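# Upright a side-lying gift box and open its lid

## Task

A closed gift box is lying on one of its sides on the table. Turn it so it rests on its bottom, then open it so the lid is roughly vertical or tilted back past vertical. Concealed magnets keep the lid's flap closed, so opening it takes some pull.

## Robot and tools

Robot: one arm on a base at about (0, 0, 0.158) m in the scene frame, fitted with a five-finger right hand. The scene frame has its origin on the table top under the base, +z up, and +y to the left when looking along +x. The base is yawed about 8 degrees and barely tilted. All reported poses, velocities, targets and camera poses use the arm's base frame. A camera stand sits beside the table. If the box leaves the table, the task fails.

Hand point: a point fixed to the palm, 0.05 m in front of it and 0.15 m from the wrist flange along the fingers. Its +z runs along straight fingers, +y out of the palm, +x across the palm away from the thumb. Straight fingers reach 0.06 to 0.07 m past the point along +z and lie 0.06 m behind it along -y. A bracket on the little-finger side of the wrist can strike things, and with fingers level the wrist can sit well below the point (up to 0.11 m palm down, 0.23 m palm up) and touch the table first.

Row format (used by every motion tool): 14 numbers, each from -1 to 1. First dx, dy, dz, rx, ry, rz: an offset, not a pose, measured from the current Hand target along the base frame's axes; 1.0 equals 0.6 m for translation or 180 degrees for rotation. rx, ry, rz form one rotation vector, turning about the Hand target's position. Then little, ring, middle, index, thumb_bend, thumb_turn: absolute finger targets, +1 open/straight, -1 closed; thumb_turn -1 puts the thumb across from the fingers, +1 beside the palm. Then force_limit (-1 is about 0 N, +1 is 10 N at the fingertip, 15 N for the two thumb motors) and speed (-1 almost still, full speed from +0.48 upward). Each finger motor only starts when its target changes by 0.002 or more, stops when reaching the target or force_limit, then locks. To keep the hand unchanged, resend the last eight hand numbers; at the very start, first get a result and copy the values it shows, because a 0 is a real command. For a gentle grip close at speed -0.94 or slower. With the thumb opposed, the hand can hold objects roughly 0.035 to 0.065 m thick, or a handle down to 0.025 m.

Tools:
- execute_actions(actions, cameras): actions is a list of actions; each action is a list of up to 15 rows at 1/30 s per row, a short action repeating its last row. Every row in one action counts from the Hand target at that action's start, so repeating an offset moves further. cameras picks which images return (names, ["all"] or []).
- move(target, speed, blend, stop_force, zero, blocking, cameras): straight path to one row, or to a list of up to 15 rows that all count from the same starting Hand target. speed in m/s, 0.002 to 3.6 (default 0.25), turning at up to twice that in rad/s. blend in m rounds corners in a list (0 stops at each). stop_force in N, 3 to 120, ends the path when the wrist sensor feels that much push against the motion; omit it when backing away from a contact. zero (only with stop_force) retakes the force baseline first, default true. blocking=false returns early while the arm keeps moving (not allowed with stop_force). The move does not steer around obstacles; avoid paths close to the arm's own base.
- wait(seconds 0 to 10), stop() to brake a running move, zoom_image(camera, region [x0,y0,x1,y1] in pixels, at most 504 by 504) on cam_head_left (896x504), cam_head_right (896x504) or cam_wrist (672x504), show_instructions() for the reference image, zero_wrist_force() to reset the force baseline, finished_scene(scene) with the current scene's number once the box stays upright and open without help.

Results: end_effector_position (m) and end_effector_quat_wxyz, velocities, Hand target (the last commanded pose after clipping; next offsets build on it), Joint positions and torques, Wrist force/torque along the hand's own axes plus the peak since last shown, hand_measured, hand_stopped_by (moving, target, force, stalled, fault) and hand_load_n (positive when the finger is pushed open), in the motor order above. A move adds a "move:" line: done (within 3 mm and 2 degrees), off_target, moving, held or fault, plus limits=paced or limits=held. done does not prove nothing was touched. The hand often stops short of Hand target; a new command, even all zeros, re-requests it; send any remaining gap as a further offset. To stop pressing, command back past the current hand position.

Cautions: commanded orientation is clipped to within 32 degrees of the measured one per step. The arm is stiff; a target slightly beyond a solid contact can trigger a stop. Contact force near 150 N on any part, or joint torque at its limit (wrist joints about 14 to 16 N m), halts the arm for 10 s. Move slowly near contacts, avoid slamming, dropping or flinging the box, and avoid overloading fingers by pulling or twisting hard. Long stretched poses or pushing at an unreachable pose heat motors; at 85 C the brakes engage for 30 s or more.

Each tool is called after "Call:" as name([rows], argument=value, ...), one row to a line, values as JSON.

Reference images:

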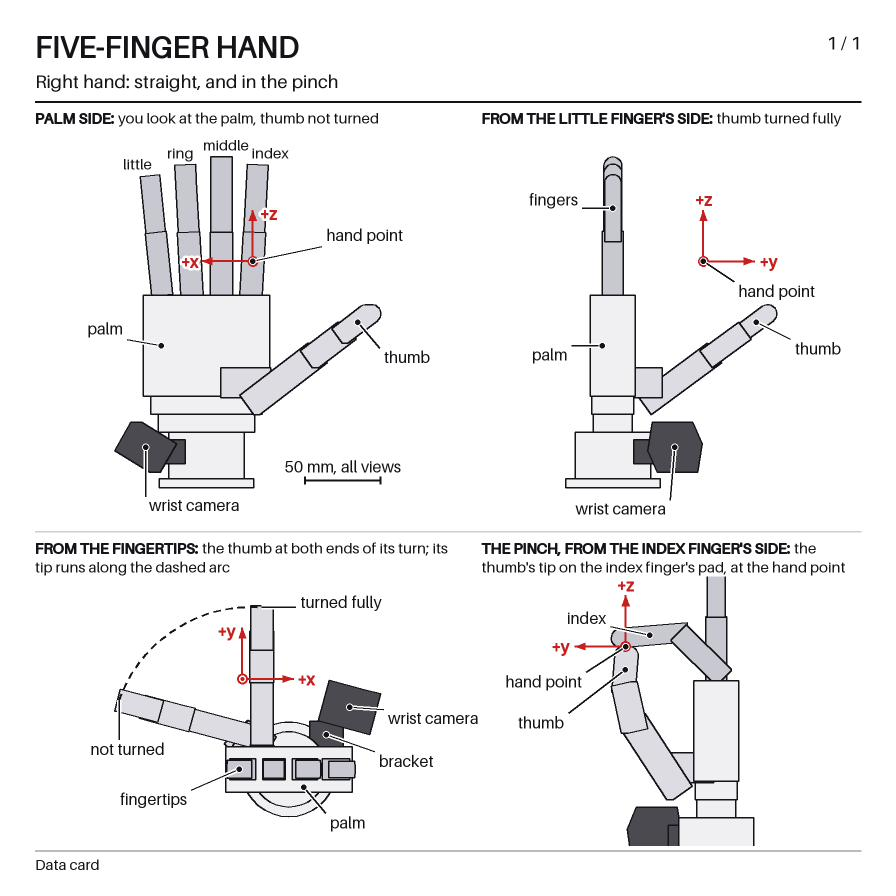

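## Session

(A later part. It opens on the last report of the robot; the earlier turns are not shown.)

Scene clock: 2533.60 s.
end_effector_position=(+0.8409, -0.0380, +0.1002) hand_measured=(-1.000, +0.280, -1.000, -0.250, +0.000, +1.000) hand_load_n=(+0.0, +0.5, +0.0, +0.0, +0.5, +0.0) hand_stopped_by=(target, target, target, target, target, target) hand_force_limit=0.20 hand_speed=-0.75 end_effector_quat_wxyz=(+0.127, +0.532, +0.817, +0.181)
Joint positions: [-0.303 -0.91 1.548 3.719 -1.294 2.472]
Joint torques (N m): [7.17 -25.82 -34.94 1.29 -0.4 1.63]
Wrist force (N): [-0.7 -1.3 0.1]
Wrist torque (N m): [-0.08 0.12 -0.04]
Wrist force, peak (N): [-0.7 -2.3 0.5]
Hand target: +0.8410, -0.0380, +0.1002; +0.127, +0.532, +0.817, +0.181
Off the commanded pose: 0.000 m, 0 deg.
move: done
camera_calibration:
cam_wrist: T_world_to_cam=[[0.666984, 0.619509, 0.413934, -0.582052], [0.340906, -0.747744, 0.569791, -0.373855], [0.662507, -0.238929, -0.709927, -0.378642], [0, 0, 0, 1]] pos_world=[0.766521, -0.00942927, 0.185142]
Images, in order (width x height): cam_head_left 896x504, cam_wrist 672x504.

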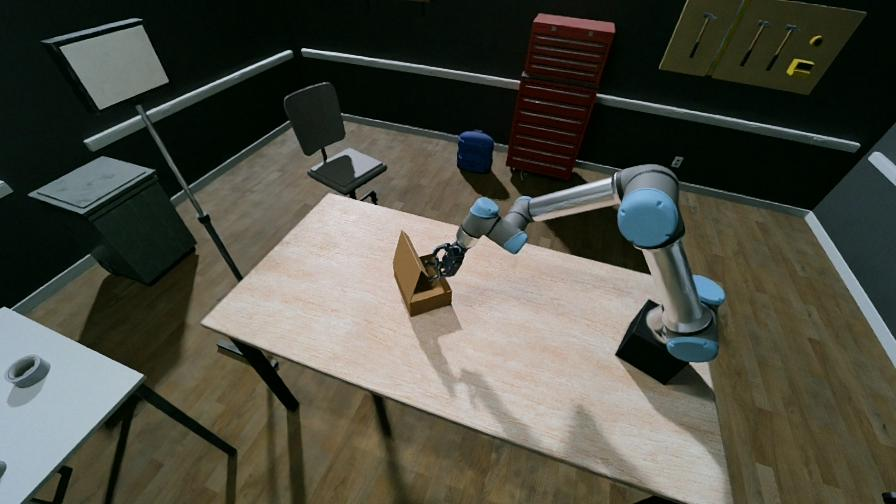

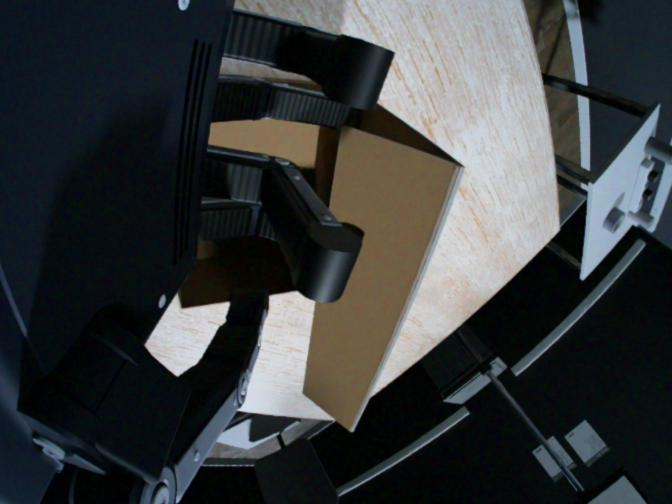

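Call:
move([
  [0.0477, 0.0335, 0.02, 0, 0, 0, -1, 0.28, -1, -0.25, 0, 1, 0.2, -0.75],
  [0.0941, 0.0661, 0.027, 0, 0, 0, -1, 0.28, -1, -0.25, 0, 1, 0.2, -0.75],
], speed=0.06, blend=0.008, cameras=["cam_wrist", "cam_head_left", "cam_head_right"])

Scene clock: 2543.50 s.
end_effector_position=(+0.8974, +0.0017, +0.1164) hand_measured=(-1.000, +0.280, -1.000, -0.250, +0.000, +1.000) hand_load_n=(+0.0, +0.0, +0.0, +0.0, +0.0, +0.0) hand_stopped_by=(target, target, target, target, target, target) hand_force_limit=0.20 hand_speed=-0.75 end_effector_quat_wxyz=(+0.127, +0.532, +0.817, +0.181)
Joint positions: [-0.227 -0.82 1.337 3.82 -1.321 2.546]
Joint torques (N m): [7.99 -28.66 -34.02 1.07 -0.45 1.53]
Wrist force (N): [-0.7 -1.1 -0.1]
Wrist torque (N m): [-0.08 0.11 -0.02]
Wrist force, peak (N): [-1.3 -1.8 0.1]
Hand target: +0.8975, +0.0017, +0.1164; +0.127, +0.532, +0.817, +0.181
Off the commanded pose: 0.000 m, 0 deg.
move: done
camera_calibration:
cam_wrist: T_world_to_cam=[[0.666984, 0.619509, 0.413934, -0.651016], [0.340906, -0.747744, 0.569791, -0.372793], [0.662507, -0.238929, -0.709927, -0.39504], [0, 0, 0, 1]] pos_world=[0.823021, 0.0301707, 0.201442]

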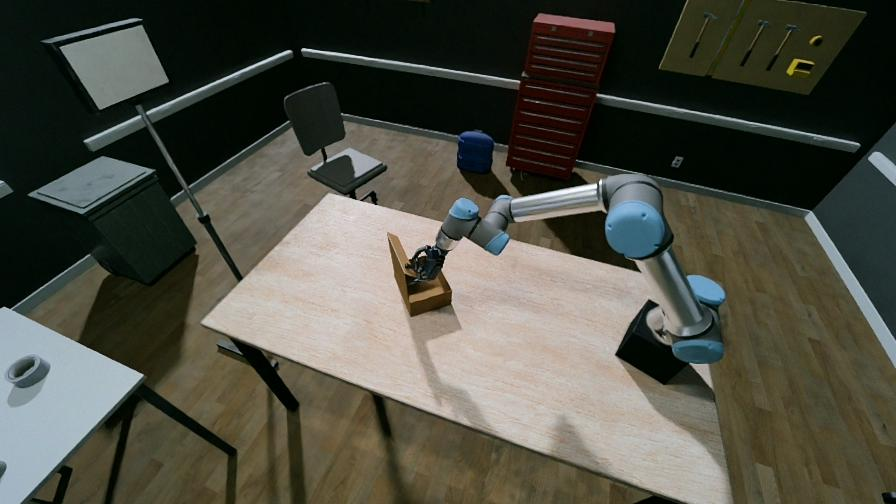

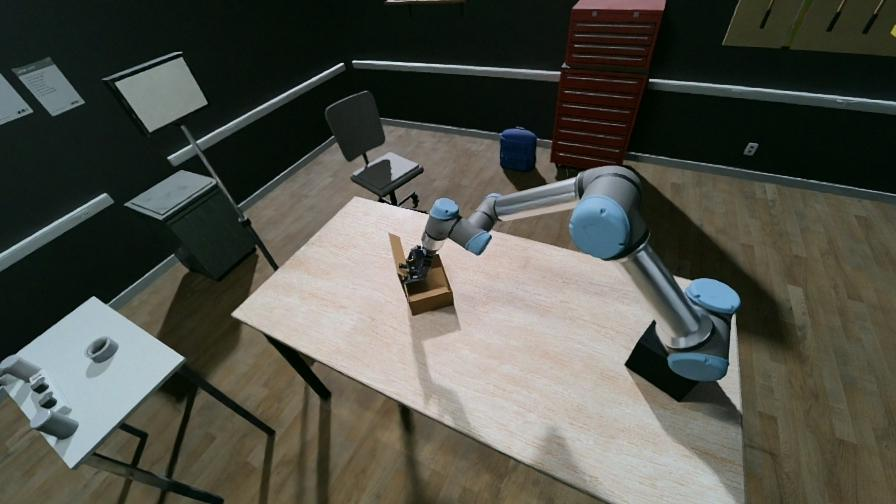

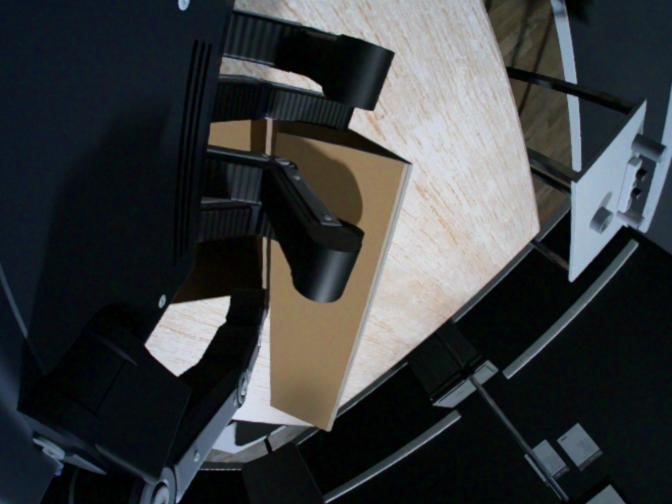

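Call:
zoom_image(camera="cam_head_right", region=[360, 210, 490, 330])

Call:
zoom_image(camera="cam_head_left", region=[360, 210, 490, 330])

Scaled by 3.877 from the camera's 896x504 image, which has a finer 1280x720 frame.

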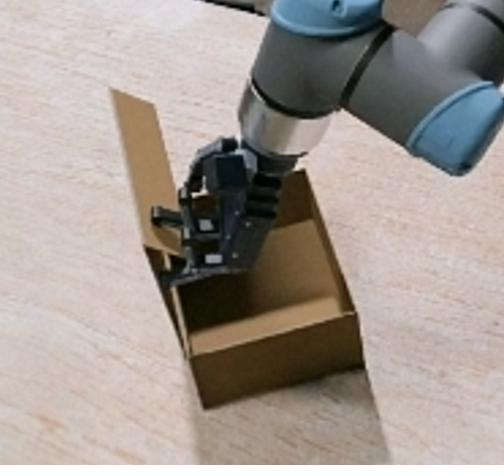

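Scaled by 3.877 from the camera's 896x504 image, which has a finer 1280x720 frame.

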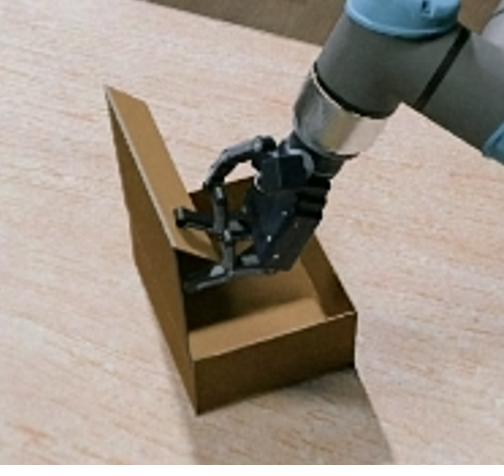

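Call:
move(target=[0.0273, 0.0192, -0.005, 0, 0, 0, -1, 0.28, -1, -0.25, 0, 1, 0.2, -0.75], speed=0.05, cameras=["cam_wrist", "cam_head_left", "cam_head_right"])

Call:
zoom_image(camera="cam_head_right", region=[360, 210, 490, 330])

Scene clock: 2567.90 s.
end_effector_position=(+0.9138, +0.0132, +0.1134) hand_measured=(-1.000, +0.280, -1.000, -0.250, +0.000, +1.000) hand_load_n=(+0.0, +0.0, +0.0, +0.0, +0.0, +0.0) hand_stopped_by=(target, target, target, target, target, target) hand_force_limit=0.20 hand_speed=-0.75 end_effector_quat_wxyz=(+0.127, +0.532, +0.817, +0.181)
Joint positions: [-0.206 -0.781 1.275 3.839 -1.328 2.565]
Joint torques (N m): [7.36 -30.27 -35.15 1.3 -0.42 1.51]
Wrist force (N): [-0.6 -1.4 -0.1]
Wrist torque (N m): [-0.13 0.08 -0.02]
Wrist force, peak (N): [-1.2 -1.6 -0.2]
Hand target: +0.9138, +0.0132, +0.1134; +0.127, +0.532, +0.817, +0.181
Off the commanded pose: 0.000 m, 0 deg.
move: done
camera_calibration:
cam_wrist: T_world_to_cam=[[0.666984, 0.619509, 0.413934, -0.667833], [0.340906, -0.747744, 0.569791, -0.367966], [0.662507, -0.238929, -0.709927, -0.405197], [0, 0, 0, 1]] pos_world=[0.839321, 0.0417707, 0.198442]

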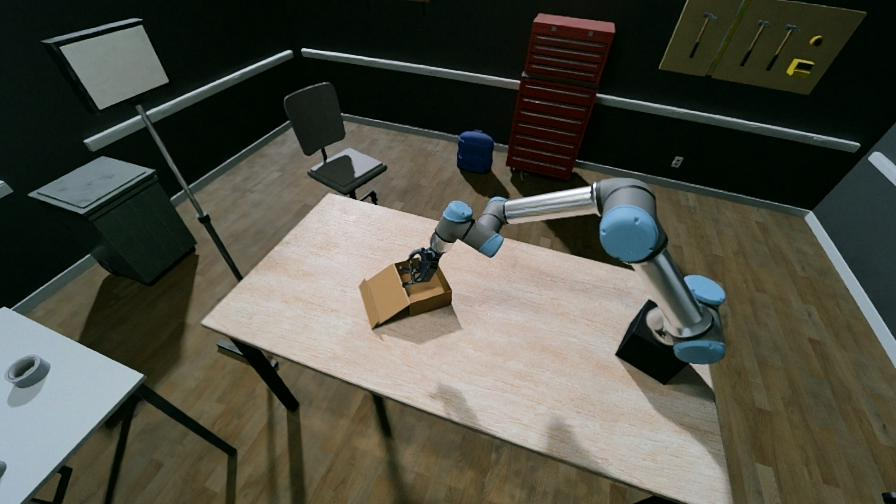

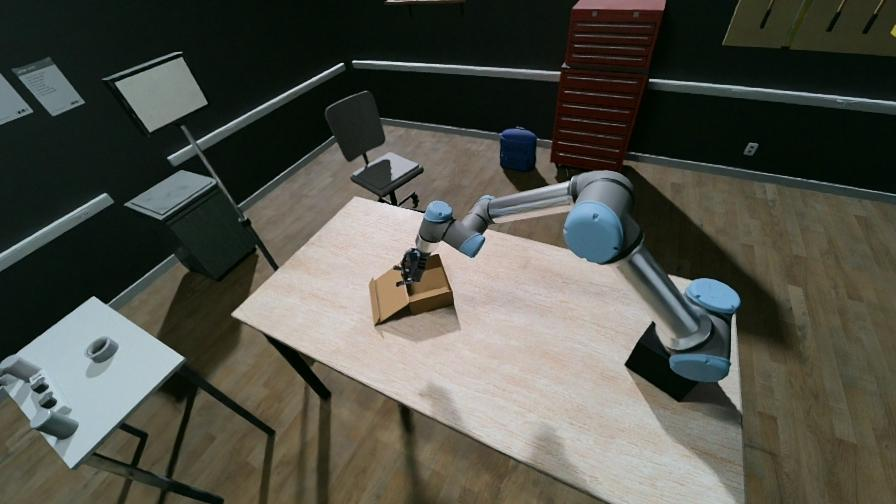

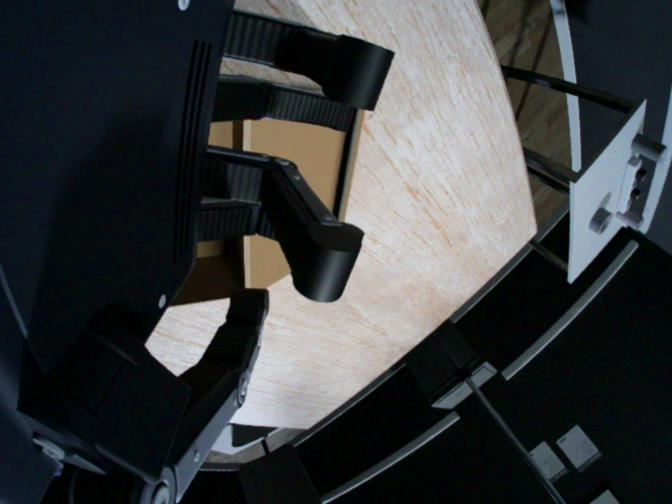

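Scaled by 3.877 from the camera's 896x504 image, which has a finer 1280x720 frame.

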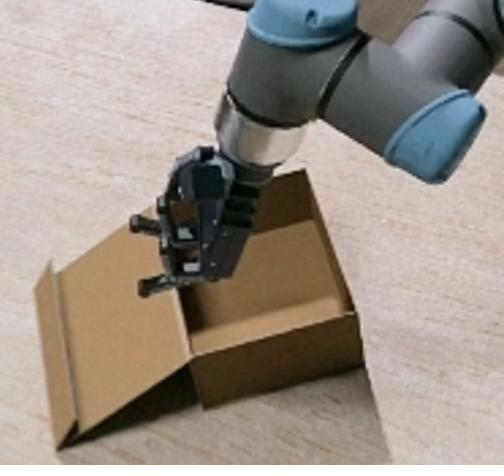

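Call:
move(target=[-0.04, -0.03, 0.2, 0, 0, 0, -1, 0.28, -1, -0.25, 0, 1, 0.2, -0.75], speed=0.15, cameras=["cam_head_left", "cam_head_right"])

Scene clock: 2573.97 s.
end_effector_position=(+0.8899, -0.0048, +0.2333) hand_measured=(-1.000, +0.280, -1.000, -0.250, +0.000, +1.000) hand_load_n=(+0.0, +0.0, +0.0, +0.0, +0.0, +0.0) hand_stopped_by=(target, target, target, target, target, target) hand_force_limit=0.20 hand_speed=-0.75 end_effector_quat_wxyz=(+0.127, +0.532, +0.817, +0.181)
Joint positions: [-0.238 -0.949 1.238 4.052 -1.317 2.535]
Joint torques (N m): [-7.09 -68.9 -36.06 1.02 0.93 -1.06]
Wrist force (N): [-0.6 -1.2 0.1]
Wrist torque (N m): [-0.09 0.08 0.07]
Wrist force, peak (N): [-0.8 -2.2 1.8]
Hand target: +0.8898, -0.0048, +0.2334; +0.127, +0.532, +0.817, +0.181
Off the commanded pose: 0.000 m, 0 deg.
move: done
Images, in order (width x height): cam_head_left 896x504, cam_head_right 896x504.

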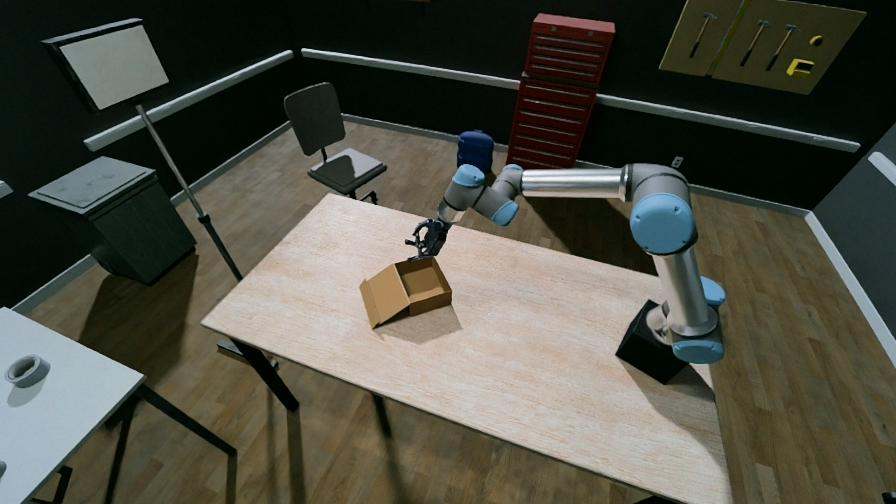

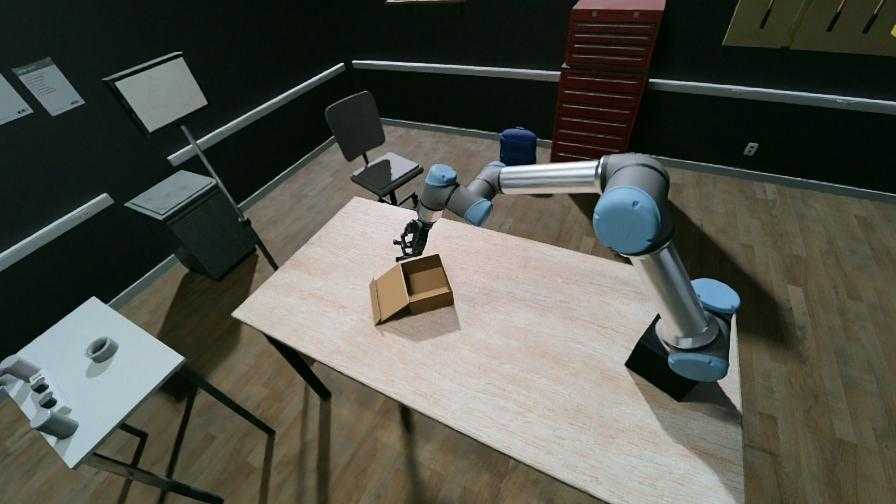

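Call:
finished_scene(scene=2)

The scene is finished: the task was done.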